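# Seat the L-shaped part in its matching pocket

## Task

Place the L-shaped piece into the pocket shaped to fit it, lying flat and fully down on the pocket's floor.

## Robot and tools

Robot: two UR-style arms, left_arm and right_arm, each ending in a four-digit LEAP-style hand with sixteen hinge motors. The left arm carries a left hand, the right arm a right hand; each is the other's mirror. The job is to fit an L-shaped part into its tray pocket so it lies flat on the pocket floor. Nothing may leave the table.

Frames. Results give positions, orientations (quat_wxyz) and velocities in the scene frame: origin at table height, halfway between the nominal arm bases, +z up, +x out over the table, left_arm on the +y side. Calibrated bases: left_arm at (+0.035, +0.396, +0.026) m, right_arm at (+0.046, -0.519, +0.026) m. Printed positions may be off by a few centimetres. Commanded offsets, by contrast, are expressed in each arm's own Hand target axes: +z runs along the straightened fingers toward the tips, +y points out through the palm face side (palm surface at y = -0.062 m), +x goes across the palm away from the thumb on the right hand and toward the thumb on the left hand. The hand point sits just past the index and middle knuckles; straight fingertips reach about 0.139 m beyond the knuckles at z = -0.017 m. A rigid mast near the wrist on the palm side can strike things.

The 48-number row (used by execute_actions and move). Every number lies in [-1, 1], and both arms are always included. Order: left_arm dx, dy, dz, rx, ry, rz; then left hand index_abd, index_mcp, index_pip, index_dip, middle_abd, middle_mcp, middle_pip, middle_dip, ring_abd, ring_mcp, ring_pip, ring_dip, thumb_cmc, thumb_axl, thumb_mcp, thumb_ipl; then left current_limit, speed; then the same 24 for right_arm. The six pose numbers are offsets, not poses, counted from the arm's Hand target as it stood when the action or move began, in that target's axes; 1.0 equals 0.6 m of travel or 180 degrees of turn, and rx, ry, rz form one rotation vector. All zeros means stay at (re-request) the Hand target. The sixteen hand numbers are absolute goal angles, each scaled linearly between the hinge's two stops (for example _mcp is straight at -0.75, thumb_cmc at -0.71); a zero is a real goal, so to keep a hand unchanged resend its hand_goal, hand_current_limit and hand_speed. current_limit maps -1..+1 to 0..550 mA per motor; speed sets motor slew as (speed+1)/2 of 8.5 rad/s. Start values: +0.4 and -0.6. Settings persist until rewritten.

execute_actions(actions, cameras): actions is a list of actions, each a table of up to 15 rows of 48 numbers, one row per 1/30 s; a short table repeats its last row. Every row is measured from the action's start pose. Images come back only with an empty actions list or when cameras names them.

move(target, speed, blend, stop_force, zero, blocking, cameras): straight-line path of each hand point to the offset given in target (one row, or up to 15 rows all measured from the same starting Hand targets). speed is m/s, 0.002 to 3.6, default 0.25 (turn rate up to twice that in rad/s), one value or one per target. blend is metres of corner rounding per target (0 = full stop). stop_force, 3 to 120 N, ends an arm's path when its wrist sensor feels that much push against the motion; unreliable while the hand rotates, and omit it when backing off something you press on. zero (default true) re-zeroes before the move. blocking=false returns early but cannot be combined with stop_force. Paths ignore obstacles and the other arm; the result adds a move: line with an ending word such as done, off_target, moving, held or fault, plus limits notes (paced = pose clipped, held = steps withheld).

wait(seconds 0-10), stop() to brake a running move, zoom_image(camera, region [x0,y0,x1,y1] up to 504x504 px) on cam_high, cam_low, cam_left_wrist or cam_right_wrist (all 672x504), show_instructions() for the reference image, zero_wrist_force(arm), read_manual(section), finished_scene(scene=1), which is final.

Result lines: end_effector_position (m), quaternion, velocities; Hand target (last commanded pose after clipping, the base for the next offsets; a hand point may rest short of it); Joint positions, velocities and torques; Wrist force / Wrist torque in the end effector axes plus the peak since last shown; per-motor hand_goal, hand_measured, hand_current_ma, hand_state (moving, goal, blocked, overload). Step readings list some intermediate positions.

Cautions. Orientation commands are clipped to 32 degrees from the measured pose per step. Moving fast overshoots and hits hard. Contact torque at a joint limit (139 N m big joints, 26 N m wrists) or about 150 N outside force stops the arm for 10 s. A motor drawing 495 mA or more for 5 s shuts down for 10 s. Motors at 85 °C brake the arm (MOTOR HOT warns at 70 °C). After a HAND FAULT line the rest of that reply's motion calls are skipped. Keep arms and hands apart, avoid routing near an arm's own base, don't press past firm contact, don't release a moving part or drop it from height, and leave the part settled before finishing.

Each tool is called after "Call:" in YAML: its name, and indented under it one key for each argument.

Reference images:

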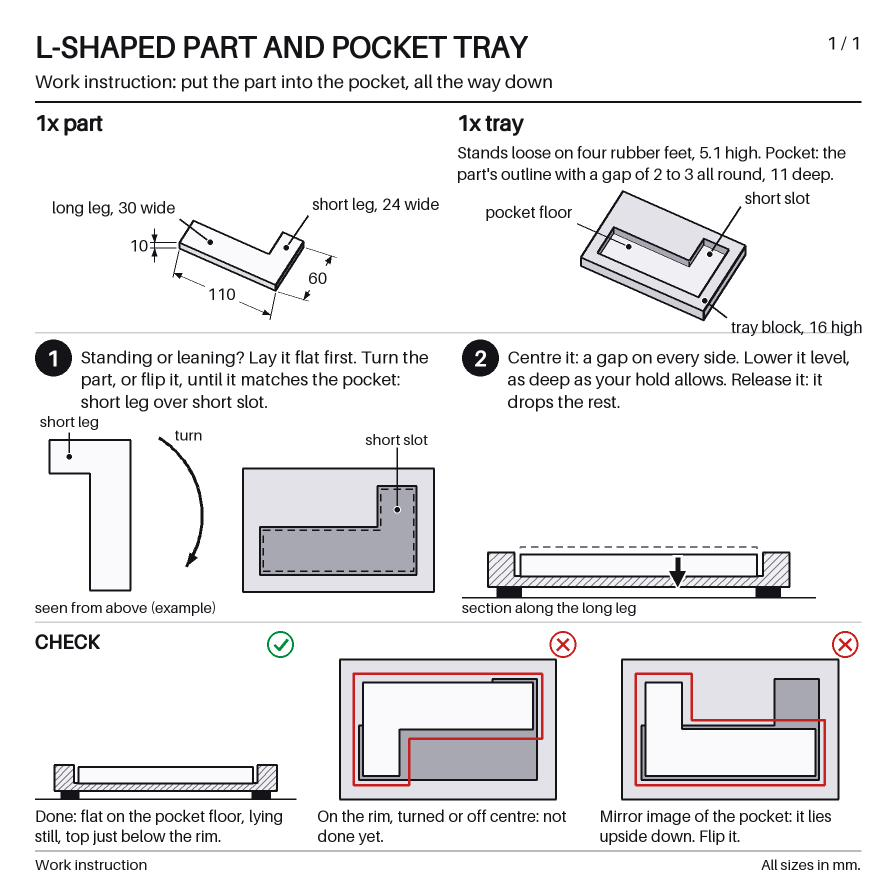

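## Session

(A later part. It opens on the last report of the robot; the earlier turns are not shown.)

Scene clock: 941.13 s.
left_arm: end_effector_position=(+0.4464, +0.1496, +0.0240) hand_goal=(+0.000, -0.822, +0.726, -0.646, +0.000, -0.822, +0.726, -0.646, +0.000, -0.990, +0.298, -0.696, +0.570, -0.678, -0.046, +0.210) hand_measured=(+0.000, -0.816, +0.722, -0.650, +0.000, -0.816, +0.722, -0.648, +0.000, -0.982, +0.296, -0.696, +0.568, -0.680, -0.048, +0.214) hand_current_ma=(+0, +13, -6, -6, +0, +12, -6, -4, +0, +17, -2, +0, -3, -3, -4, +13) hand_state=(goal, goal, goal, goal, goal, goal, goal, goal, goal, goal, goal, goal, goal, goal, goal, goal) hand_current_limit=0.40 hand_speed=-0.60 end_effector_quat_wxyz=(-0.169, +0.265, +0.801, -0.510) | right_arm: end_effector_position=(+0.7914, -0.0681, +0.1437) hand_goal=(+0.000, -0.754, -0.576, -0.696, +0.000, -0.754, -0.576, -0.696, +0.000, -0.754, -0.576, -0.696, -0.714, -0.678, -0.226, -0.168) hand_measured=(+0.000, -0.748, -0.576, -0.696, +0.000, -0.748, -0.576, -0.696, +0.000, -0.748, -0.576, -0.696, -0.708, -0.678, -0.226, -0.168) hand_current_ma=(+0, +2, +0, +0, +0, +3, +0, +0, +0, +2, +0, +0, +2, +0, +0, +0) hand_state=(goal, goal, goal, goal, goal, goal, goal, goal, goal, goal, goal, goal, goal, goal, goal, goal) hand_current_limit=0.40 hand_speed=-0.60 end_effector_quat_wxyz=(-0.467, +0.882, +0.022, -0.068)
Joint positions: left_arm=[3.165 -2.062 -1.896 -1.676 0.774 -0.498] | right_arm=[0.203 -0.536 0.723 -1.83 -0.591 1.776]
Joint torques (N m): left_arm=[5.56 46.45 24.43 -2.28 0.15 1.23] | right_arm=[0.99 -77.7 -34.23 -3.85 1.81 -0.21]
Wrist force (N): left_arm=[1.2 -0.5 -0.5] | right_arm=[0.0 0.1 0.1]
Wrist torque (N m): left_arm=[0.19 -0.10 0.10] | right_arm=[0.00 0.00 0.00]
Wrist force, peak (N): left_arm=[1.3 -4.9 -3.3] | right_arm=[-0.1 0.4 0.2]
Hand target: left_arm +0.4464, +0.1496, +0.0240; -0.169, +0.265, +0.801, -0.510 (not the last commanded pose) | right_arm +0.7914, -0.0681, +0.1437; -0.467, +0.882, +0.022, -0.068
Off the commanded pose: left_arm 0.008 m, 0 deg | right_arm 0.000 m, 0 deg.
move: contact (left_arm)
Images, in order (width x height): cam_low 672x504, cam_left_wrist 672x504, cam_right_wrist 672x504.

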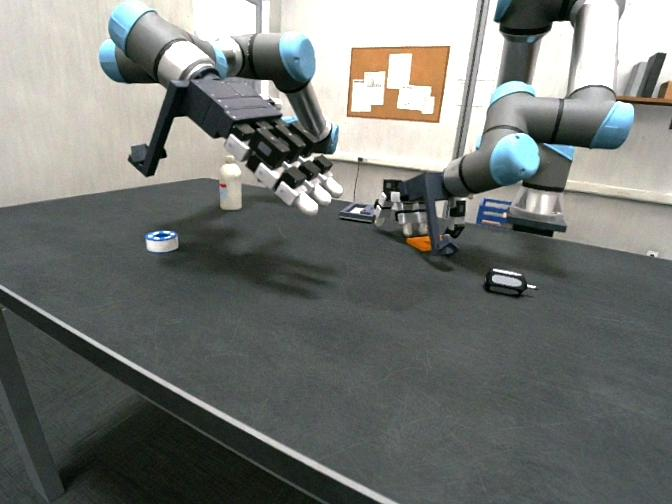

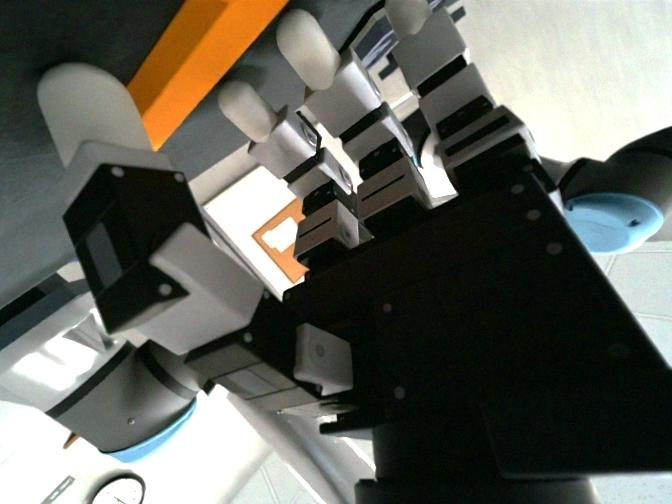

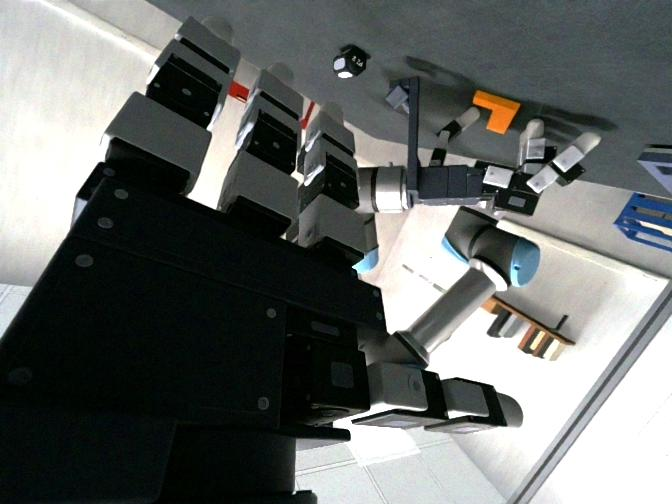

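Call:
move:
  target: [0,-0.0023,-0.0067,0,0,0, 0,-0.822,0.726,-0.646,0,-0.822,0.726,-0.646,0,-0.99,0.299,-0.696,0.571,-0.677,-0.045,0.211,0.4,-0.6, 0,0,0,0,0,0, 0,-0.754,-0.576,-0.696,0,-0.754,-0.576,-0.696,0,-0.754,-0.576,-0.696,-0.714,-0.678,-0.226,-0.168,0.4,-0.6]
  speed: 0.02

Call:
execute_actions:
  actions:
    - [[0,0,0,0,0,0, 0,-0.779,0.726,-0.646,0,-0.779,0.726,-0.646,0,-0.99,0.299,-0.696,0.571,-0.677,0.034,0.1135,0.3,-0.8, 0,0,0,0,0,0, 0,-0.754,-0.576,-0.696,0,-0.754,-0.576,-0.696,0,-0.754,-0.576,-0.696,-0.714,-0.678,-0.226,-0.168,0.4,-0.6]]
    - [[0,0,0,0,0,0, 0,-0.737,0.726,-0.646,0,-0.737,0.726,-0.646,0,-0.99,0.299,-0.696,0.571,-0.677,0.118,0.0216,0.3,-0.8, 0,0,0,0,0,0, 0,-0.754,-0.576,-0.696,0,-0.754,-0.576,-0.696,0,-0.754,-0.576,-0.696,-0.714,-0.678,-0.226,-0.168,0.4,-0.6]]
    - [[0,0,0,0,0,0, 0,-0.695,0.726,-0.646,0,-0.695,0.726,-0.646,0,-0.99,0.299,-0.696,0.571,-0.677,0.202,-0.07,0.3,-0.8, 0,0,0,0,0,0, 0,-0.754,-0.576,-0.696,0,-0.754,-0.576,-0.696,0,-0.754,-0.576,-0.696,-0.714,-0.678,-0.226,-0.168,0.4,-0.6]]
    - [[0,0,0,0,0,0, 0,-0.652,0.726,-0.646,0,-0.652,0.726,-0.646,0,-0.99,0.299,-0.696,0.571,-0.677,0.281,-0.168,0.3,-0.8, 0,0,0,0,0,0, 0,-0.754,-0.576,-0.696,0,-0.754,-0.576,-0.696,0,-0.754,-0.576,-0.696,-0.714,-0.678,-0.226,-0.168,0.4,-0.6]]
  cameras: ["cam_low","cam_left_wrist","cam_right_wrist"]

Call:
zoom_image:
  camera: "cam_right_wrist"
  region: [400, 20, 620, 200]

Call:
zoom_image:
  camera: "cam_left_wrist"
  region: [0, 0, 400, 260]

Scene clock: 971.90 s.
left_arm: end_effector_position=(+0.4483, +0.1521, +0.0270) hand_goal=(+0.000, -0.822, +0.726, -0.646, +0.000, -0.822, +0.726, -0.646, +0.000, -0.990, +0.298, -0.696, +0.570, -0.678, -0.046, +0.210) hand_measured=(+0.000, -0.816, +0.722, -0.650, +0.000, -0.816, +0.722, -0.648, +0.000, -0.982, +0.296, -0.696, +0.568, -0.680, -0.048, +0.212) hand_current_ma=(+0, +13, -6, -6, +0, +12, -6, -4, +0, +17, -2, +0, -3, -3, -3, +4) hand_state=(goal, goal, goal, goal, goal, goal, goal, goal, goal, goal, goal, goal, goal, goal, goal, goal) hand_current_limit=0.40 hand_speed=-0.60 end_effector_quat_wxyz=(-0.169, +0.265, +0.801, -0.510) | right_arm: end_effector_position=(+0.7914, -0.0681, +0.1437) hand_goal=(+0.000, -0.754, -0.576, -0.696, +0.000, -0.754, -0.576, -0.696, +0.000, -0.754, -0.576, -0.696, -0.714, -0.678, -0.226, -0.168) hand_measured=(+0.000, -0.748, -0.576, -0.696, +0.000, -0.748, -0.576, -0.696, +0.000, -0.748, -0.576, -0.696, -0.708, -0.678, -0.226, -0.168) hand_current_ma=(+0, +2, +0, +0, +0, +3, +0, +0, +0, +2, +0, +0, +2, +0, +0, +0) hand_state=(goal, goal, goal, goal, goal, goal, goal, goal, goal, goal, goal, goal, goal, goal, goal, goal) hand_current_limit=0.40 hand_speed=-0.60 end_effector_quat_wxyz=(-0.467, +0.882, +0.022, -0.068)
Joint positions: left_arm=[3.17 -2.059 -1.889 -1.688 0.778 -0.494] | right_arm=[0.203 -0.536 0.723 -1.83 -0.591 1.776]
Joint torques (N m): left_arm=[1.66 43.89 19.6 -0.46 0.71 1.15] | right_arm=[2.43 -76.88 -33.16 -3.9 1.62 -0.12]
Wrist force (N): left_arm=[1.1 0.8 0.2] | right_arm=[-0.1 0.1 0.0]
Wrist torque (N m): left_arm=[0.31 -0.10 -0.02] | right_arm=[0.02 0.01 0.00]
Wrist force, peak (N): left_arm=[1.5 -0.7 -0.7] | right_arm=[-0.3 0.1 0.4]
Hand target: left_arm +0.4482, +0.1521, +0.0270; -0.169, +0.265, +0.801, -0.510 | right_arm +0.7914, -0.0681, +0.1437; -0.467, +0.882, +0.022, -0.068
Off the commanded pose: left_arm 0.000 m, 0 deg | right_arm 0.000 m, 0 deg.
move: done

Scene clock: 974.10 s.
left_arm: end_effector_position=(+0.4482, +0.1521, +0.0270) hand_goal=(+0.000, -0.652, +0.726, -0.646, +0.000, -0.652, +0.726, -0.646, +0.000, -0.990, +0.298, -0.696, +0.570, -0.678, +0.280, -0.168) hand_measured=(+0.000, -0.648, +0.722, -0.650, +0.000, -0.650, +0.722, -0.648, +0.000, -0.982, +0.296, -0.696, +0.568, -0.680, +0.274, -0.166) hand_current_ma=(+0, +7, -6, -6, +0, +5, -6, -4, +0, +17, -2, +0, -3, -3, -13, +4) hand_state=(goal, goal, goal, goal, goal, goal, goal, goal, goal, goal, goal, goal, goal, goal, goal, goal) hand_current_limit=0.30 hand_speed=-0.80 end_effector_quat_wxyz=(-0.169, +0.265, +0.801, -0.510) | right_arm: end_effector_position=(+0.7914, -0.0681, +0.1437) hand_goal=(+0.000, -0.754, -0.576, -0.696, +0.000, -0.754, -0.576, -0.696, +0.000, -0.754, -0.576, -0.696, -0.714, -0.678, -0.226, -0.168) hand_measured=(+0.000, -0.748, -0.576, -0.696, +0.000, -0.748, -0.576, -0.696, +0.000, -0.748, -0.576, -0.696, -0.708, -0.678, -0.226, -0.168) hand_current_ma=(+0, +2, +0, +0, +0, +3, +0, +0, +0, +2, +0, +0, +2, +0, +0, +0) hand_state=(goal, goal, goal, goal, goal, goal, goal, goal, goal, goal, goal, goal, goal, goal, goal, goal) hand_current_limit=0.40 hand_speed=-0.60 end_effector_quat_wxyz=(-0.467, +0.882, +0.022, -0.068)
Joint positions: left_arm=[3.17 -2.059 -1.889 -1.688 0.778 -0.495] | right_arm=[0.203 -0.536 0.723 -1.83 -0.591 1.776]
Joint torques (N m): left_arm=[-5.21 28.62 5.71 2.13 -2.47 -1.49] | right_arm=[2.1 -75.83 -32.83 -4.04 1.69 -0.23]
Wrist force (N): left_arm=[1.3 0.7 0.4] | right_arm=[-0.2 0.1 0.0]
Wrist torque (N m): left_arm=[0.30 -0.12 0.00] | right_arm=[0.02 0.02 -0.01]
Wrist force, peak (N): left_arm=[1.3 0.9 0.5] | right_arm=[-0.3 -0.2 0.0]
Hand target: left_arm +0.4482, +0.1521, +0.0270; -0.169, +0.265, +0.801, -0.510 | right_arm +0.7914, -0.0681, +0.1437; -0.467, +0.882, +0.022, -0.068
Off the commanded pose: left_arm 0.000 m, 0 deg | right_arm 0.000 m, 0 deg.
Step readings (end_effector_position of left_arm | right_arm):
0: (+0.4483, +0.1521, +0.0270) | (+0.7914, -0.0681, +0.1437)
1: (+0.4483, +0.1521, +0.0270) | (+0.7914, -0.0681, +0.1437)
2: (+0.4483, +0.1521, +0.0270) | (+0.7914, -0.0681, +0.1437)
4: (+0.4483, +0.1521, +0.0270) | (+0.7914, -0.0681, +0.1437)
8: (+0.4483, +0.1521, +0.0270) | (+0.7914, -0.0681, +0.1437)
15: (+0.4483, +0.1521, +0.0270) | (+0.7914, -0.0681, +0.1437)
16: (+0.4483, +0.1521, +0.0270) | (+0.7914, -0.0681, +0.1437)
17: (+0.4483, +0.1521, +0.0270) | (+0.7914, -0.0681, +0.1437)
19: (+0.4483, +0.1521, +0.0270) | (+0.7914, -0.0681, +0.1437)
23: (+0.4482, +0.1521, +0.0270) | (+0.7914, -0.0681, +0.1437)
30: (+0.4482, +0.1521, +0.0270) | (+0.7914, -0.0681, +0.1437)
31: (+0.4482, +0.1521, +0.0270) | (+0.7914, -0.0681, +0.1437)
32: (+0.4482, +0.1521, +0.0270) | (+0.7914, -0.0681, +0.1437)
34: (+0.4482, +0.1521, +0.0270) | (+0.7914, -0.0681, +0.1437)
38: (+0.4482, +0.1521, +0.0270) | (+0.7914, -0.0681, +0.1437)
45: (+0.4482, +0.1521, +0.0270) | (+0.7914, -0.0681, +0.1437)
46: (+0.4482, +0.1521, +0.0270) | (+0.7914, -0.0681, +0.1437)
47: (+0.4482, +0.1521, +0.0270) | (+0.7914, -0.0681, +0.1437)
49: (+0.4482, +0.1521, +0.0270) | (+0.7914, -0.0681, +0.1437)
53: (+0.4482, +0.1521, +0.0270) | (+0.7914, -0.0681, +0.1437)
60: (+0.4482, +0.1521, +0.0270) | (+0.7914, -0.0681, +0.1437)
Images, in order (width x height): cam_low 672x504, cam_left_wrist 672x504, cam_right_wrist 672x504.

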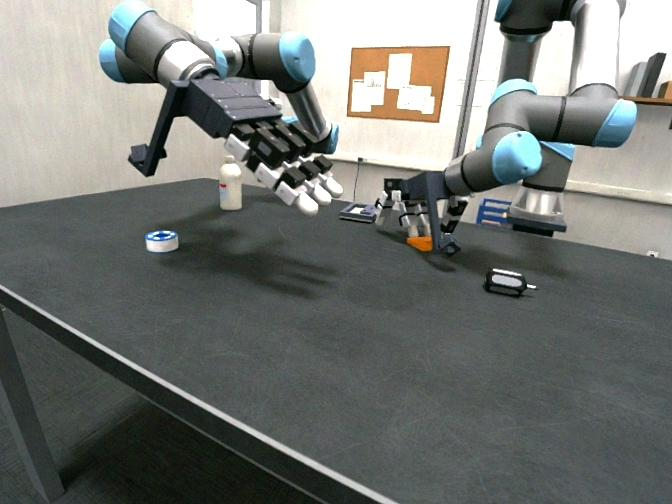

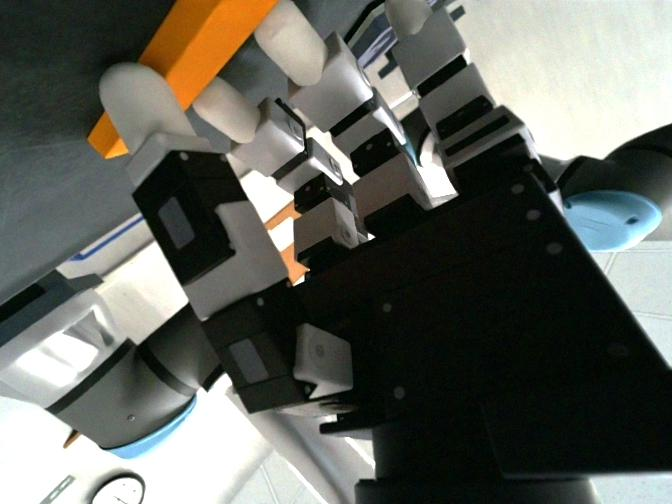

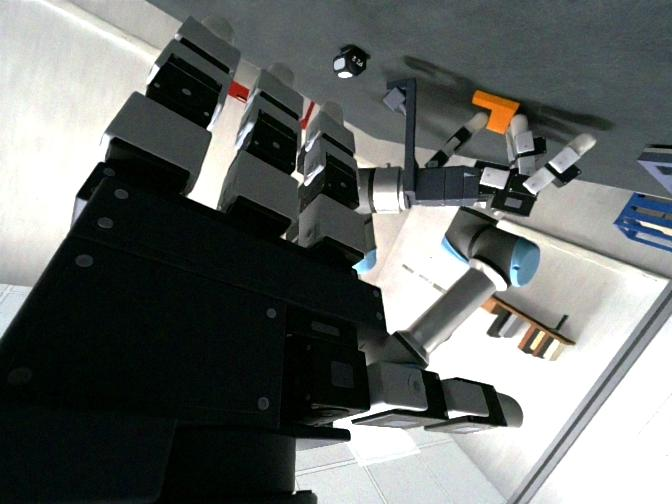

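Scaled by 2.291 from the camera's 672x504 image, which has a finer 960x720 frame.

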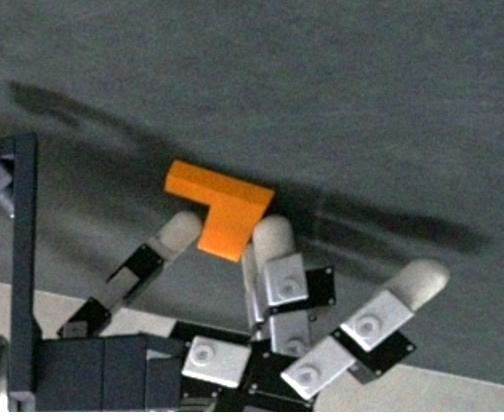

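Scaled by 1.260 from the camera's 672x504 image, which has a finer 960x720 frame.

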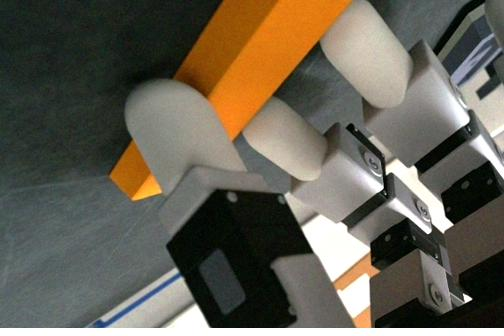

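Call:
execute_actions:
  actions:
    - [[0,0,0,0,0,0, 0,-0.61,0.735,-0.635,0,-0.61,0.735,-0.635,0,-0.99,0.299,-0.696,0.571,-0.677,0.33,-0.14,0.3,-0.85, 0,0,0,0,0,0, 0,-0.754,-0.576,-0.696,0,-0.754,-0.576,-0.696,0,-0.754,-0.576,-0.696,-0.714,-0.678,-0.226,-0.168,0.4,-0.6]]
    - [[0,0,0,0,0,0, 0,-0.585,0.74,-0.63,0,-0.585,0.74,-0.63,0,-0.99,0.299,-0.696,0.571,-0.677,0.36,-0.12,0.3,-0.85, 0,0,0,0,0,0, 0,-0.754,-0.576,-0.696,0,-0.754,-0.576,-0.696,0,-0.754,-0.576,-0.696,-0.714,-0.678,-0.226,-0.168,0.4,-0.6]]
  cameras: ["cam_left_wrist","cam_right_wrist"]

Call:
zoom_image:
  camera: "cam_right_wrist"
  region: [400, 20, 620, 200]

Call:
zoom_image:
  camera: "cam_left_wrist"
  region: [0, 0, 400, 260]

Scene clock: 986.50 s.
left_arm: end_effector_position=(+0.4482, +0.1521, +0.0270) hand_goal=(+0.000, -0.586, +0.740, -0.630, +0.000, -0.586, +0.740, -0.630, +0.000, -0.990, +0.298, -0.696, +0.570, -0.678, +0.360, -0.120) hand_measured=(+0.000, -0.636, +0.724, -0.644, +0.000, -0.618, +0.726, -0.644, +0.000, -0.982, +0.296, -0.696, +0.562, -0.682, +0.280, -0.162) hand_current_ma=(+0, -166, -38, -35, +0, -101, -35, -30, +0, +17, -2, +0, -15, -11, -358, -180) hand_state=(goal, blocked, goal, goal, goal, blocked, goal, goal, goal, goal, goal, goal, goal, goal, blocked, blocked) hand_current_limit=0.30 hand_speed=-0.85 end_effector_quat_wxyz=(-0.169, +0.265, +0.801, -0.510) | right_arm: end_effector_position=(+0.7914, -0.0681, +0.1437) hand_goal=(+0.000, -0.754, -0.576, -0.696, +0.000, -0.754, -0.576, -0.696, +0.000, -0.754, -0.576, -0.696, -0.714, -0.678, -0.226, -0.168) hand_measured=(+0.000, -0.748, -0.576, -0.696, +0.000, -0.748, -0.576, -0.696, +0.000, -0.748, -0.576, -0.696, -0.708, -0.678, -0.226, -0.168) hand_current_ma=(+0, +2, +0, +0, +0, +3, +0, +0, +0, +2, +0, +0, +2, +0, +0, +0) hand_state=(goal, goal, goal, goal, goal, goal, goal, goal, goal, goal, goal, goal, goal, goal, goal, goal) hand_current_limit=0.40 hand_speed=-0.60 end_effector_quat_wxyz=(-0.467, +0.882, +0.022, -0.068)
Joint positions: left_arm=[3.17 -2.059 -1.889 -1.688 0.778 -0.495] | right_arm=[0.203 -0.536 0.723 -1.83 -0.591 1.776]
Joint torques (N m): left_arm=[-5.11 29.65 5.79 2.22 -2.32 -1.4] | right_arm=[2.65 -76.39 -35.3 -3.8 1.64 -0.18]
Wrist force (N): left_arm=[1.1 -0.8 -0.2] | right_arm=[0.1 0.1 0.0]
Wrist torque (N m): left_arm=[0.25 -0.09 -0.02] | right_arm=[0.01 -0.01 0.01]
Wrist force, peak (N): left_arm=[1.4 0.6 0.5] | right_arm=[-0.3 0.2 0.2]
Hand target: left_arm +0.4482, +0.1521, +0.0270; -0.169, +0.265, +0.801, -0.510 | right_arm +0.7914, -0.0681, +0.1437; -0.467, +0.882, +0.022, -0.068
Off the commanded pose: left_arm 0.000 m, 0 deg | right_arm 0.000 m, 0 deg.
Step readings (end_effector_position of left_arm | right_arm):
0: (+0.4482, +0.1521, +0.0270) | (+0.7914, -0.0681, +0.1437)
1: (+0.4482, +0.1521, +0.0270) | (+0.7914, -0.0681, +0.1437)
2: (+0.4482, +0.1521, +0.0270) | (+0.7914, -0.0681, +0.1437)
4: (+0.4482, +0.1521, +0.0270) | (+0.7914, -0.0681, +0.1437)
8: (+0.4482, +0.1521, +0.0270) | (+0.7914, -0.0681, +0.1437)
15: (+0.4482, +0.1521, +0.0270) | (+0.7914, -0.0681, +0.1437)
16: (+0.4482, +0.1521, +0.0270) | (+0.7914, -0.0681, +0.1437)
17: (+0.4482, +0.1521, +0.0270) | (+0.7914, -0.0681, +0.1437)
19: (+0.4482, +0.1521, +0.0270) | (+0.7914, -0.0681, +0.1437)
23: (+0.4482, +0.1521, +0.0270) | (+0.7914, -0.0681, +0.1437)
30: (+0.4482, +0.1521, +0.0270) | (+0.7914, -0.0681, +0.1437)
Images, in order (width x height): cam_left_wrist 672x504, cam_right_wrist 672x504.

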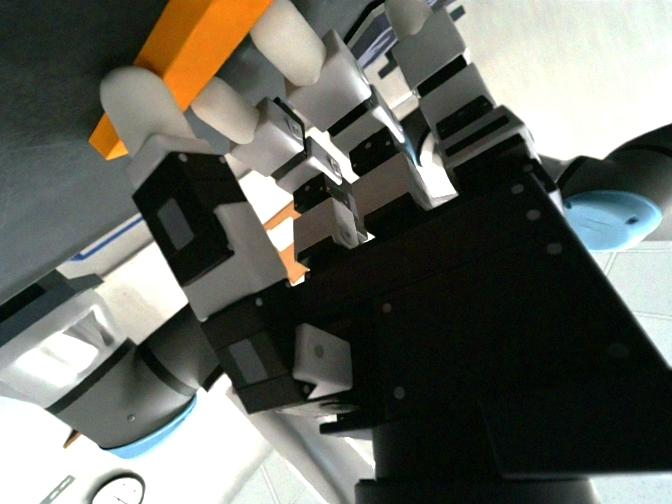

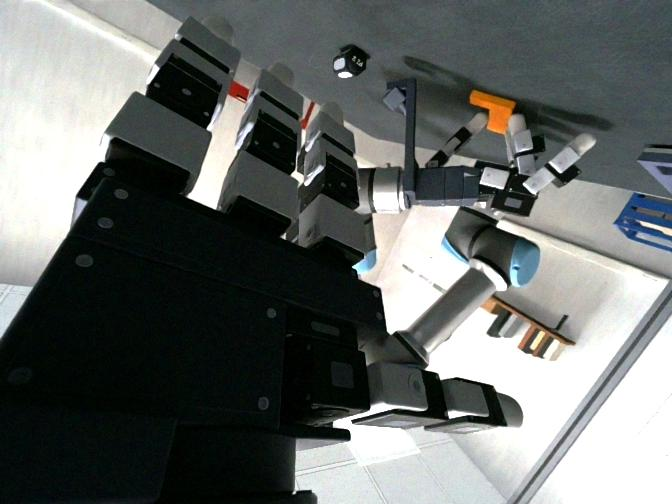

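Scaled by 2.291 from the camera's 672x504 image, which has a finer 960x720 frame.

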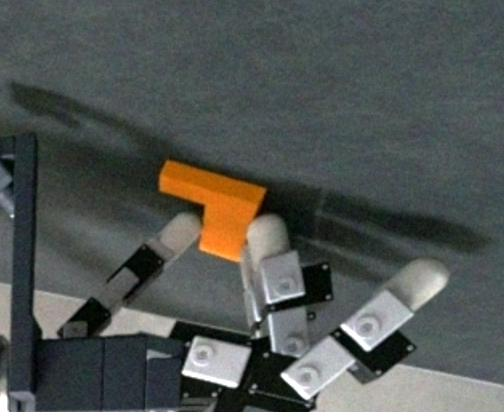

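Scaled by 1.260 from the camera's 672x504 image, which has a finer 960x720 frame.

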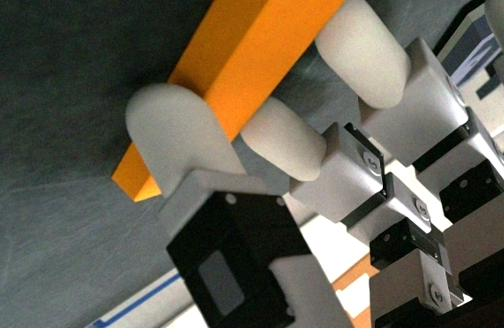

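Call:
move:
  target: [0,-0.0453,-0.0212,0,0,0, 0,-0.585,0.74,-0.63,0,-0.585,0.74,-0.63,0,-0.99,0.299,-0.696,0.571,-0.677,0.36,-0.12,0.3,-0.85, 0,0,0,0,0,0, 0,-0.754,-0.576,-0.696,0,-0.754,-0.576,-0.696,0,-0.754,-0.576,-0.696,-0.714,-0.678,-0.226,-0.168,0.4,-0.6]
  speed: 0.04
  cameras: ["all"]

Call:
zoom_image:
  camera: "cam_right_wrist"
  region: [400, 20, 620, 200]

Call:
zoom_image:
  camera: "cam_left_wrist"
  region: [0, 0, 400, 260]

Call:
zoom_image:
  camera: "cam_low"
  region: [370, 180, 480, 270]

Scene clock: 998.03 s.
left_arm: end_effector_position=(+0.4483, +0.1521, +0.0571) hand_goal=(+0.000, -0.586, +0.740, -0.630, +0.000, -0.586, +0.740, -0.630, +0.000, -0.990, +0.298, -0.696, +0.570, -0.678, +0.360, -0.120) hand_measured=(+0.000, -0.582, +0.734, -0.634, +0.000, -0.584, +0.734, -0.632, +0.000, -0.982, +0.296, -0.696, +0.568, -0.680, +0.354, -0.124) hand_current_ma=(+0, +5, -10, -6, +0, +5, -9, -5, +0, +17, -2, +0, -3, -4, -17, -9) hand_state=(goal, goal, goal, goal, goal, goal, goal, goal, goal, goal, goal, goal, goal, goal, goal, goal) hand_current_limit=0.30 hand_speed=-0.85 end_effector_quat_wxyz=(-0.169, +0.265, +0.801, -0.510) end_effector_velocity=(+0.001, +0.000, -0.001) end_effector_angular_velocity=(+0.000, -0.003, +0.000) | right_arm: end_effector_position=(+0.7914, -0.0681, +0.1437) hand_goal=(+0.000, -0.754, -0.576, -0.696, +0.000, -0.754, -0.576, -0.696, +0.000, -0.754, -0.576, -0.696, -0.714, -0.678, -0.226, -0.168) hand_measured=(+0.000, -0.748, -0.576, -0.696, +0.000, -0.748, -0.576, -0.696, +0.000, -0.748, -0.576, -0.696, -0.708, -0.678, -0.226, -0.168) hand_current_ma=(+0, +2, +0, +0, +0, +3, +0, +0, +0, +2, +0, +0, +2, +0, +0, +0) hand_state=(goal, goal, goal, goal, goal, goal, goal, goal, goal, goal, goal, goal, goal, goal, goal, goal) hand_current_limit=0.40 hand_speed=-0.60 end_effector_quat_wxyz=(-0.467, +0.882, +0.022, -0.068)
Joint positions: left_arm=[3.17 -2.007 -1.869 -1.76 0.778 -0.495] | right_arm=[0.203 -0.536 0.723 -1.83 -0.591 1.776]
Joint velocities: left_arm=[0 -0.002 0 0.005 0 0.001] | right_arm=[within noise]
Joint torques (N m): left_arm=[0.66 27.19 9.87 2.91 -1.28 1.38] | right_arm=[2.26 -76.85 -33.35 -3.84 1.71 -0.23]
Wrist force (N): left_arm=[1.2 0.9 0.2] | right_arm=[0.0 0.1 0.2]
Wrist torque (N m): left_arm=[0.32 -0.12 -0.02] | right_arm=[-0.01 0.00 0.00]
Wrist force, peak (N): left_arm=[1.4 0.8 0.3] | right_arm=[-0.3 0.1 0.3]
Hand target: left_arm +0.4482, +0.1521, +0.0570; -0.169, +0.265, +0.801, -0.510 | right_arm +0.7914, -0.0681, +0.1437; -0.467, +0.882, +0.022, -0.068
Off the commanded pose: left_arm 0.000 m, 0 deg | right_arm 0.000 m, 0 deg.
move: done

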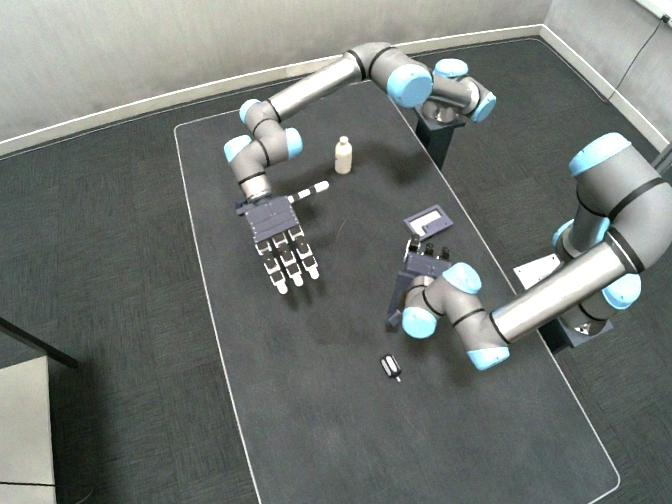

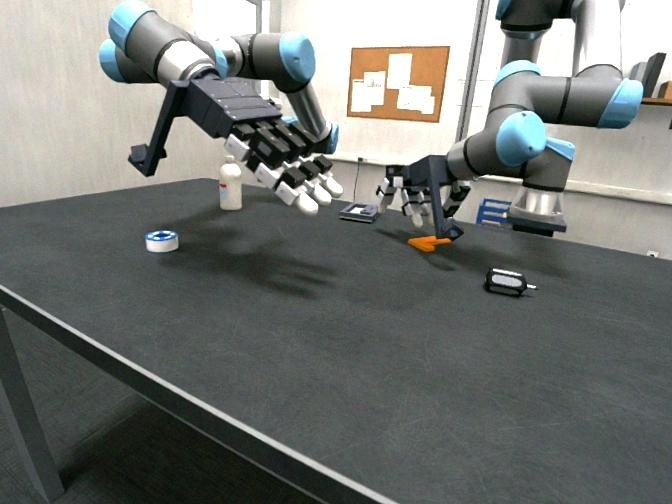

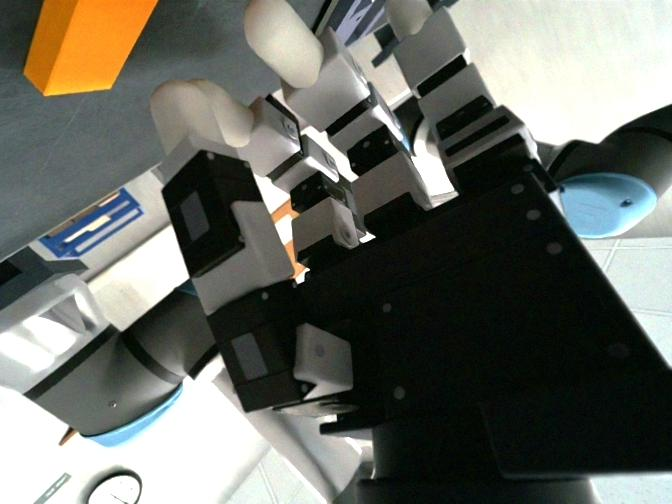

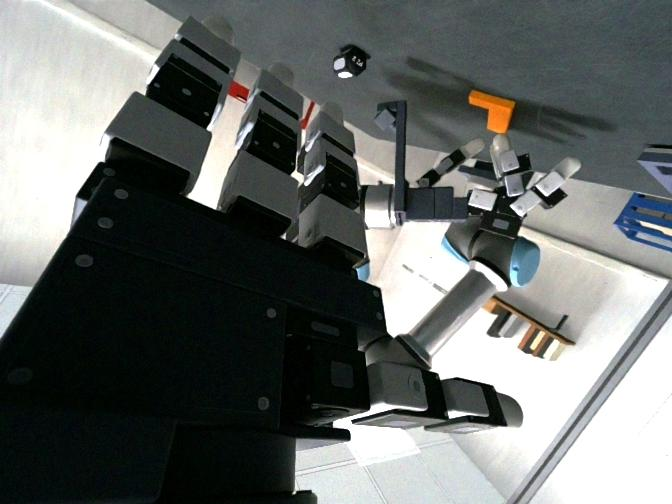

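Scaled by 2.291 from the camera's 672x504 image, which has a finer 960x720 frame.

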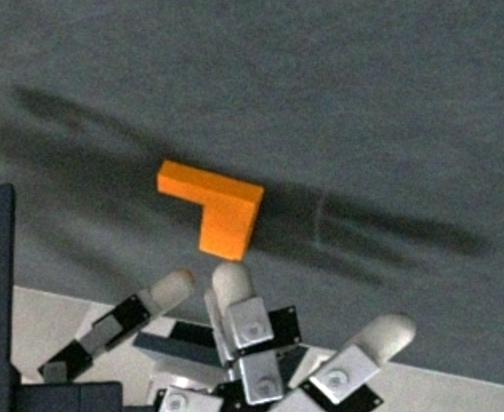

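Scaled by 1.260 from the camera's 672x504 image, which has a finer 960x720 frame.

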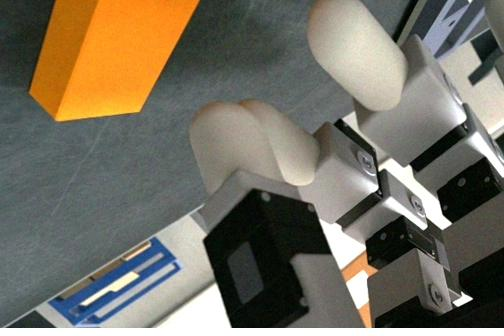

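Scaled by 4.582 from the camera's 672x504 image, which has a finer 960x720 frame.

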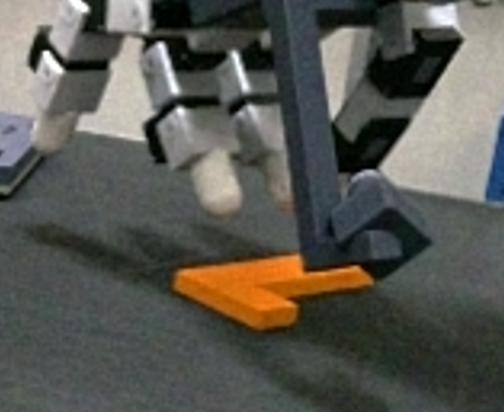

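Call:
move:
  target:
    - [0,-0.1208,-0.0564,0,0,0, 0,-0.822,0.726,-0.646,0,-0.822,0.726,-0.646,0,-0.99,0.299,-0.696,0.571,-0.677,-0.045,0.211,0.4,-0.6, 0,0,0,0,0,0, 0,-0.754,-0.576,-0.696,0,-0.754,-0.576,-0.696,0,-0.754,-0.576,-0.696,-0.714,-0.678,-0.226,-0.168,0.4,-0.6]
    - [-0.0887,-0.2287,-0.1287,-0.3962,-0.1734,-0.0581, 0,-0.754,-0.576,-0.696,0,-0.754,-0.576,-0.696,0,-0.754,-0.576,-0.696,-0.714,-0.678,-0.226,-0.168,0.4,-0.5, 0,0,0,0,0,0, 0,-0.754,-0.576,-0.696,0,-0.754,-0.576,-0.696,0,-0.754,-0.576,-0.696,-0.714,-0.678,-0.226,-0.168,0.4,-0.6]
  speed: [0.15,0.3]
  cameras: ["cam_left_wrist"]

Call:
zoom_image:
  camera: "cam_left_wrist"
  region: [100, 0, 300, 150]

Scene clock: 1073.07 s.
left_arm: end_effector_position=(+0.4981, +0.1299, +0.2140) hand_goal=(+0.000, -0.754, -0.576, -0.696, +0.000, -0.754, -0.576, -0.696, +0.000, -0.754, -0.576, -0.696, -0.714, -0.678, -0.226, -0.168) hand_measured=(+0.000, -0.756, -0.574, -0.694, +0.000, -0.756, -0.574, -0.694, +0.000, -0.756, -0.572, -0.696, -0.712, -0.680, -0.216, -0.164) hand_current_ma=(+0, -4, +5, +4, +0, -3, +4, +3, +0, -3, +5, +0, +2, -3, +30, +11) hand_state=(goal, goal, goal, goal, goal, goal, goal, goal, goal, goal, goal, goal, goal, goal, goal, goal) hand_current_limit=0.40 hand_speed=-0.50 end_effector_quat_wxyz=(+0.180, +0.106, +0.978, +0.013) | right_arm: end_effector_position=(+0.7914, -0.0681, +0.1437) hand_goal=(+0.000, -0.754, -0.576, -0.696, +0.000, -0.754, -0.576, -0.696, +0.000, -0.754, -0.576, -0.696, -0.714, -0.678, -0.226, -0.168) hand_measured=(+0.000, -0.748, -0.576, -0.696, +0.000, -0.748, -0.576, -0.696, +0.000, -0.748, -0.576, -0.696, -0.708, -0.678, -0.226, -0.168) hand_current_ma=(+0, +2, +0, +0, +0, +3, +0, +0, +0, +2, +0, +0, +2, +0, +0, +0) hand_state=(goal, goal, goal, goal, goal, goal, goal, goal, goal, goal, goal, goal, goal, goal, goal, goal) hand_current_limit=0.40 hand_speed=-0.60 end_effector_quat_wxyz=(-0.467, +0.882, +0.022, -0.068)
Joint positions: left_arm=[2.663 -1.752 -1.947 -0.683 1.724 -1.809] | right_arm=[0.203 -0.536 0.723 -1.83 -0.591 1.776]
Joint torques (N m): left_arm=[-4.99 40.4 11.33 0.36 2.34 -1.54] | right_arm=[1.29 -77.66 -35.16 -3.91 1.55 -0.36]
Wrist force (N): left_arm=[0.0 0.1 0.1] | right_arm=[0.0 0.2 0.1]
Wrist torque (N m): left_arm=[0.00 0.00 -0.12] | right_arm=[0.02 -0.01 0.01]
Wrist force, peak (N): left_arm=[1.4 2.5 1.2] | right_arm=[-0.1 0.2 0.3]
Hand target: left_arm +0.4981, +0.1299, +0.2140; +0.180, +0.106, +0.978, +0.013 | right_arm +0.7914, -0.0681, +0.1437; -0.467, +0.882, +0.022, -0.068
Off the commanded pose: left_arm 0.000 m, 0 deg | right_arm 0.000 m, 0 deg.
move: done
Images, in order (width x height): cam_left_wrist 672x504.

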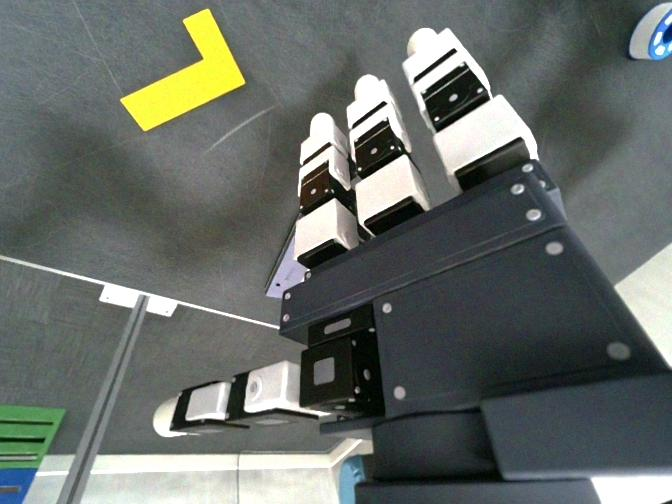

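Scaled by 2.520 from the camera's 672x504 image, which has a finer 960x720 frame.

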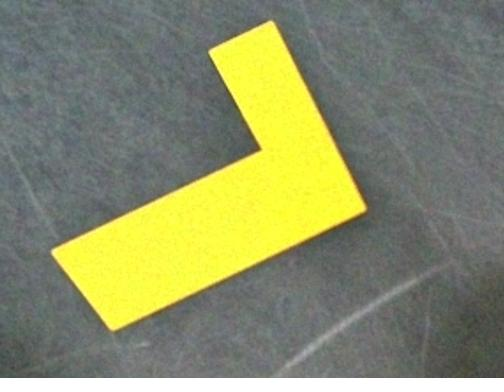

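Call:
move:
  target:
    - [0.1263,-0.008,0.0487,0.3941,0.1618,0.0377, 0,-0.678,0.826,-0.733,0,-0.678,0.826,-0.733,0,-0.99,0.299,-0.696,0.686,-0.677,-0.264,0.395,0.4,-0.5, 0,0,0,0,0,0, 0,-0.754,-0.576,-0.696,0,-0.754,-0.576,-0.696,0,-0.754,-0.576,-0.696,-0.714,-0.678,-0.226,-0.168,0.4,-0.6]
    - [0.1933,-0.0202,0.2282,0.3941,0.1618,0.0377, 0,-0.678,0.826,-0.733,0,-0.678,0.826,-0.733,0,-0.99,0.299,-0.696,0.686,-0.677,-0.264,0.395,0.4,-0.5, 0,0,0,0,0,0, 0,-0.754,-0.576,-0.696,0,-0.754,-0.576,-0.696,0,-0.754,-0.576,-0.696,-0.714,-0.678,-0.226,-0.168,0.4,-0.6]
  speed: [0.25,0.12]
  cameras: ["cam_low","cam_left_wrist","cam_right_wrist"]

Call:
zoom_image:
  camera: "cam_right_wrist"
  region: [400, 20, 620, 200]

Call:
zoom_image:
  camera: "cam_left_wrist"
  region: [0, 0, 400, 260]

Call:
zoom_image:
  camera: "cam_low"
  region: [370, 180, 480, 270]

Scene clock: 1139.73 s.
left_arm: end_effector_position=(+0.4383, +0.1411, +0.0447) hand_goal=(+0.000, -0.678, +0.826, -0.734, +0.000, -0.678, +0.826, -0.734, +0.000, -0.990, +0.298, -0.696, +0.686, -0.678, -0.264, +0.394) hand_measured=(+0.000, -0.674, +0.820, -0.732, +0.000, -0.674, +0.822, -0.732, +0.000, -0.982, +0.296, -0.696, +0.682, -0.680, -0.260, +0.392) hand_current_ma=(+0, +8, -10, +4, +0, +7, -9, +3, +0, +15, -2, +0, -6, -3, +10, -4) hand_state=(goal, goal, goal, goal, goal, goal, goal, goal, goal, goal, goal, goal, goal, goal, goal, goal) hand_current_limit=0.40 hand_speed=-0.50 end_effector_quat_wxyz=(-0.151, +0.237, +0.809, -0.516) | right_arm: end_effector_position=(+0.7914, -0.0681, +0.1437) hand_goal=(+0.000, -0.754, -0.576, -0.696, +0.000, -0.754, -0.576, -0.696, +0.000, -0.754, -0.576, -0.696, -0.714, -0.678, -0.226, -0.168) hand_measured=(+0.000, -0.748, -0.576, -0.696, +0.000, -0.748, -0.576, -0.696, +0.000, -0.748, -0.576, -0.696, -0.708, -0.678, -0.226, -0.168) hand_current_ma=(+0, +2, +0, +0, +0, +3, +0, +0, +0, +2, +0, +0, +2, +0, +0, +0) hand_state=(goal, goal, goal, goal, goal, goal, goal, goal, goal, goal, goal, goal, goal, goal, goal, goal) hand_current_limit=0.40 hand_speed=-0.60 end_effector_quat_wxyz=(-0.467, +0.882, +0.022, -0.068)
Joint positions: left_arm=[3.165 -1.994 -1.945 -1.648 0.719 -0.562] | right_arm=[0.203 -0.536 0.723 -1.83 -0.591 1.776]
Joint torques (N m): left_arm=[-4.81 39.8 25.01 -0.81 -2.35 -1.46] | right_arm=[0.97 -77.01 -35.06 -3.89 1.82 -0.36]
Wrist force (N): left_arm=[1.3 0.9 0.4] | right_arm=[-0.2 0.2 0.1]
Wrist torque (N m): left_arm=[0.34 -0.13 0.12] | right_arm=[0.02 0.03 -0.01]
Wrist force, peak (N): left_arm=[1.3 2.1 1.0] | right_arm=[-0.1 0.4 0.2]
Hand target: left_arm +0.4384, +0.1410, +0.0447; -0.151, +0.237, +0.809, -0.516 | right_arm +0.7914, -0.0681, +0.1437; -0.467, +0.882, +0.022, -0.068
Off the commanded pose: left_arm 0.000 m, 0 deg | right_arm 0.000 m, 0 deg.
move: done
Images, in order (width x height): cam_low 672x504, cam_left_wrist 672x504, cam_right_wrist 672x504.

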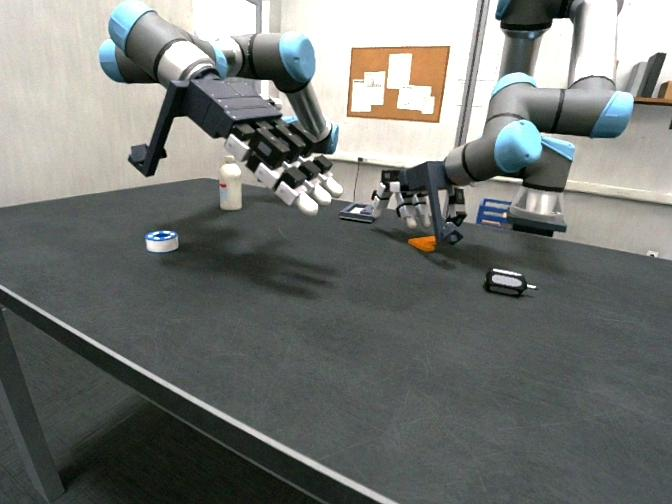

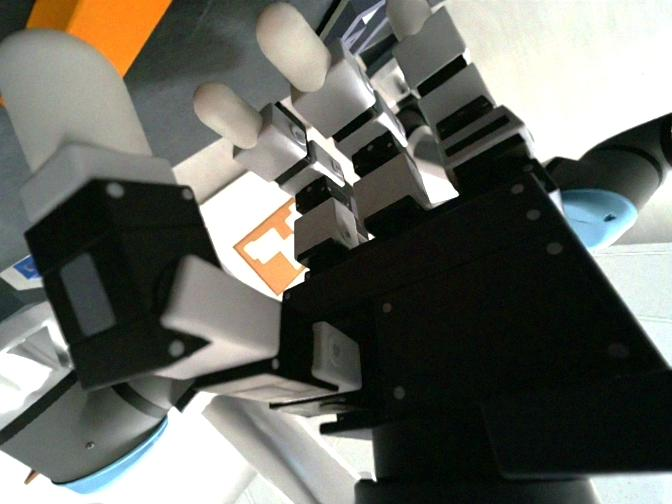

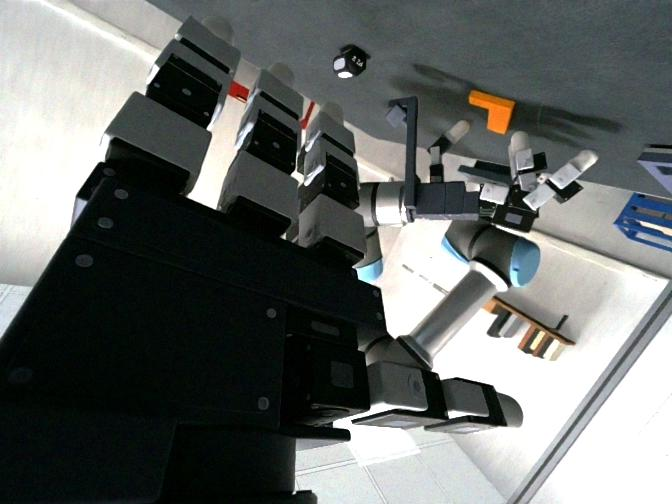

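Scaled by 2.291 from the camera's 672x504 image, which has a finer 960x720 frame.

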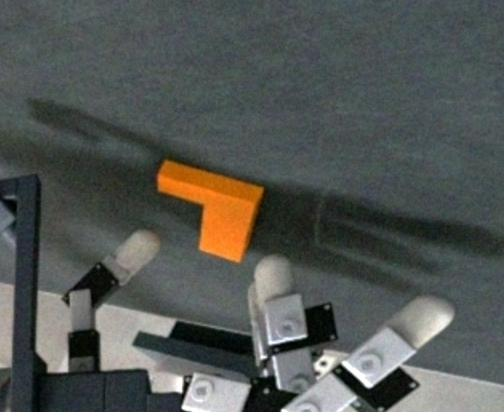

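Scaled by 1.260 from the camera's 672x504 image, which has a finer 960x720 frame.

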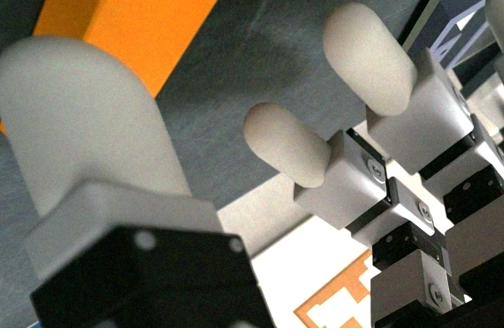

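Scaled by 4.582 from the camera's 672x504 image, which has a finer 960x720 frame.

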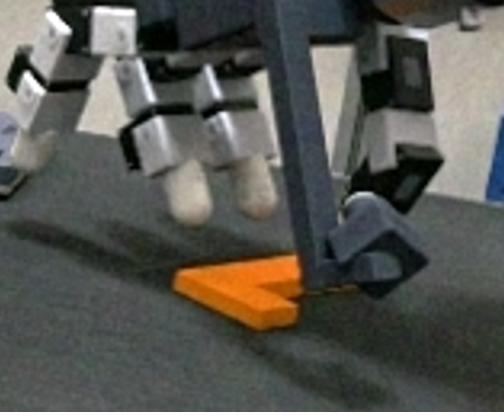

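Call:
move:
  target:
    - [0,0.0252,0.0118,0,0,0, 0,-0.678,0.826,-0.733,0,-0.678,0.826,-0.733,0,-0.99,0.299,-0.696,0.686,-0.677,-0.264,0.395,0.4,-0.5, 0,0,0,0,0,0, 0,-0.754,-0.576,-0.696,0,-0.754,-0.576,-0.696,0,-0.754,-0.576,-0.696,-0.714,-0.678,-0.226,-0.168,0.4,-0.6]
    - [0,0.0418,0.0195,0,0,0, 0,-0.678,0.826,-0.733,0,-0.678,0.826,-0.733,0,-0.99,0.299,-0.696,0.686,-0.677,-0.264,0.395,0.4,-0.5, 0,0,0,0,0,0, 0,-0.754,-0.576,-0.696,0,-0.754,-0.576,-0.696,0,-0.754,-0.576,-0.696,-0.714,-0.678,-0.226,-0.168,0.4,-0.6]
  speed: [0.05,0.01]
  stop_force: 3
  cameras: ["cam_left_wrist","cam_right_wrist"]

Call:
zoom_image:
  camera: "cam_right_wrist"
  region: [400, 20, 620, 200]

Call:
zoom_image:
  camera: "cam_left_wrist"
  region: [0, 0, 400, 260]

Scene clock: 1151.40 s.
left_arm: end_effector_position=(+0.4384, +0.1410, +0.0219) hand_goal=(+0.000, -0.678, +0.826, -0.734, +0.000, -0.678, +0.826, -0.734, +0.000, -0.990, +0.298, -0.696, +0.686, -0.678, -0.264, +0.394) hand_measured=(+0.000, -0.674, +0.828, -0.732, +0.000, -0.674, +0.828, -0.732, +0.000, -0.982, +0.296, -0.696, +0.682, -0.680, -0.260, +0.392) hand_current_ma=(+0, +7, +2, +4, +0, +6, +2, +3, +0, +15, -2, +0, -6, -3, +10, -4) hand_state=(goal, goal, goal, goal, goal, goal, goal, goal, goal, goal, goal, goal, goal, goal, goal, goal) hand_current_limit=0.40 hand_speed=-0.50 end_effector_quat_wxyz=(-0.151, +0.237, +0.809, -0.516) | right_arm: end_effector_position=(+0.7914, -0.0681, +0.1437) hand_goal=(+0.000, -0.754, -0.576, -0.696, +0.000, -0.754, -0.576, -0.696, +0.000, -0.754, -0.576, -0.696, -0.714, -0.678, -0.226, -0.168) hand_measured=(+0.000, -0.748, -0.576, -0.696, +0.000, -0.748, -0.576, -0.696, +0.000, -0.748, -0.576, -0.696, -0.708, -0.678, -0.226, -0.168) hand_current_ma=(+0, +2, +0, +0, +0, +3, +0, +0, +0, +2, +0, +0, +2, +0, +0, +0) hand_state=(goal, goal, goal, goal, goal, goal, goal, goal, goal, goal, goal, goal, goal, goal, goal, goal) hand_current_limit=0.40 hand_speed=-0.60 end_effector_quat_wxyz=(-0.467, +0.882, +0.022, -0.068)
Joint positions: left_arm=[3.165 -2.037 -1.959 -1.591 0.719 -0.562] | right_arm=[0.203 -0.536 0.723 -1.83 -0.591 1.776]
Joint torques (N m): left_arm=[-5.4 46.03 24.05 -2.05 0.91 -1.44] | right_arm=[2.63 -76.29 -34.63 -3.5 2.13 -0.19]
Wrist force (N): left_arm=[1.3 0.8 0.4] | right_arm=[0.1 0.0 0.2]
Wrist torque (N m): left_arm=[0.33 -0.14 0.14] | right_arm=[-0.01 -0.01 0.01]
Wrist force, peak (N): left_arm=[1.2 -3.4 0.0] | right_arm=[-0.3 0.0 0.3]
Hand target: left_arm +0.4384, +0.1410, +0.0219; -0.151, +0.237, +0.809, -0.516 (not the last commanded pose) | right_arm +0.7914, -0.0681, +0.1437; -0.467, +0.882, +0.022, -0.068
Off the commanded pose: left_arm 0.005 m, 0 deg | right_arm 0.000 m, 0 deg.
move: contact (left_arm); path passed 1 of 2 targets
Images, in order (width x height): cam_left_wrist 672x504, cam_right_wrist 672x504.

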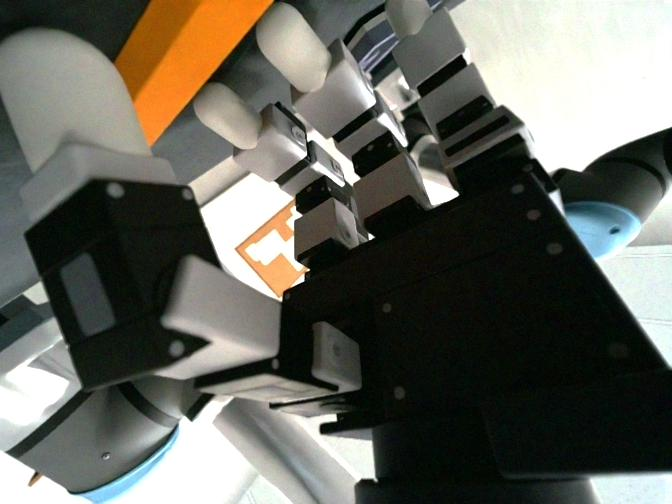

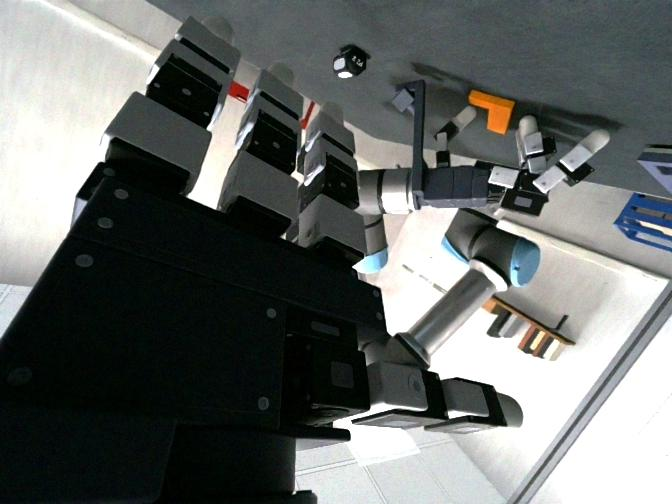

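Scaled by 2.291 from the camera's 672x504 image, which has a finer 960x720 frame.

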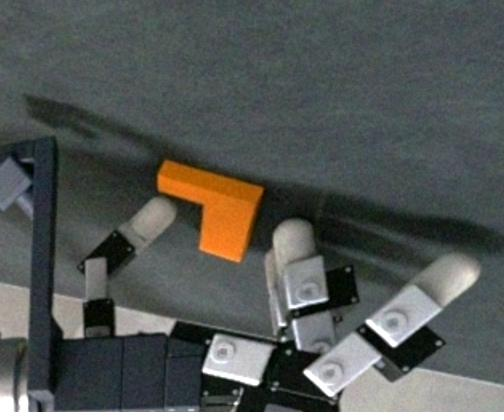

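Scaled by 1.260 from the camera's 672x504 image, which has a finer 960x720 frame.

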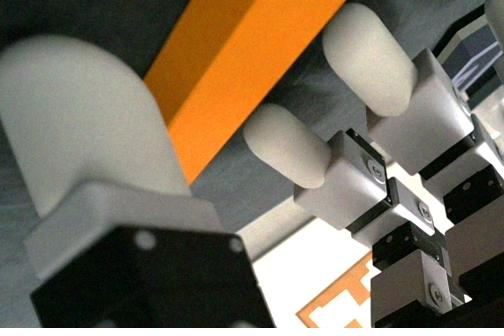

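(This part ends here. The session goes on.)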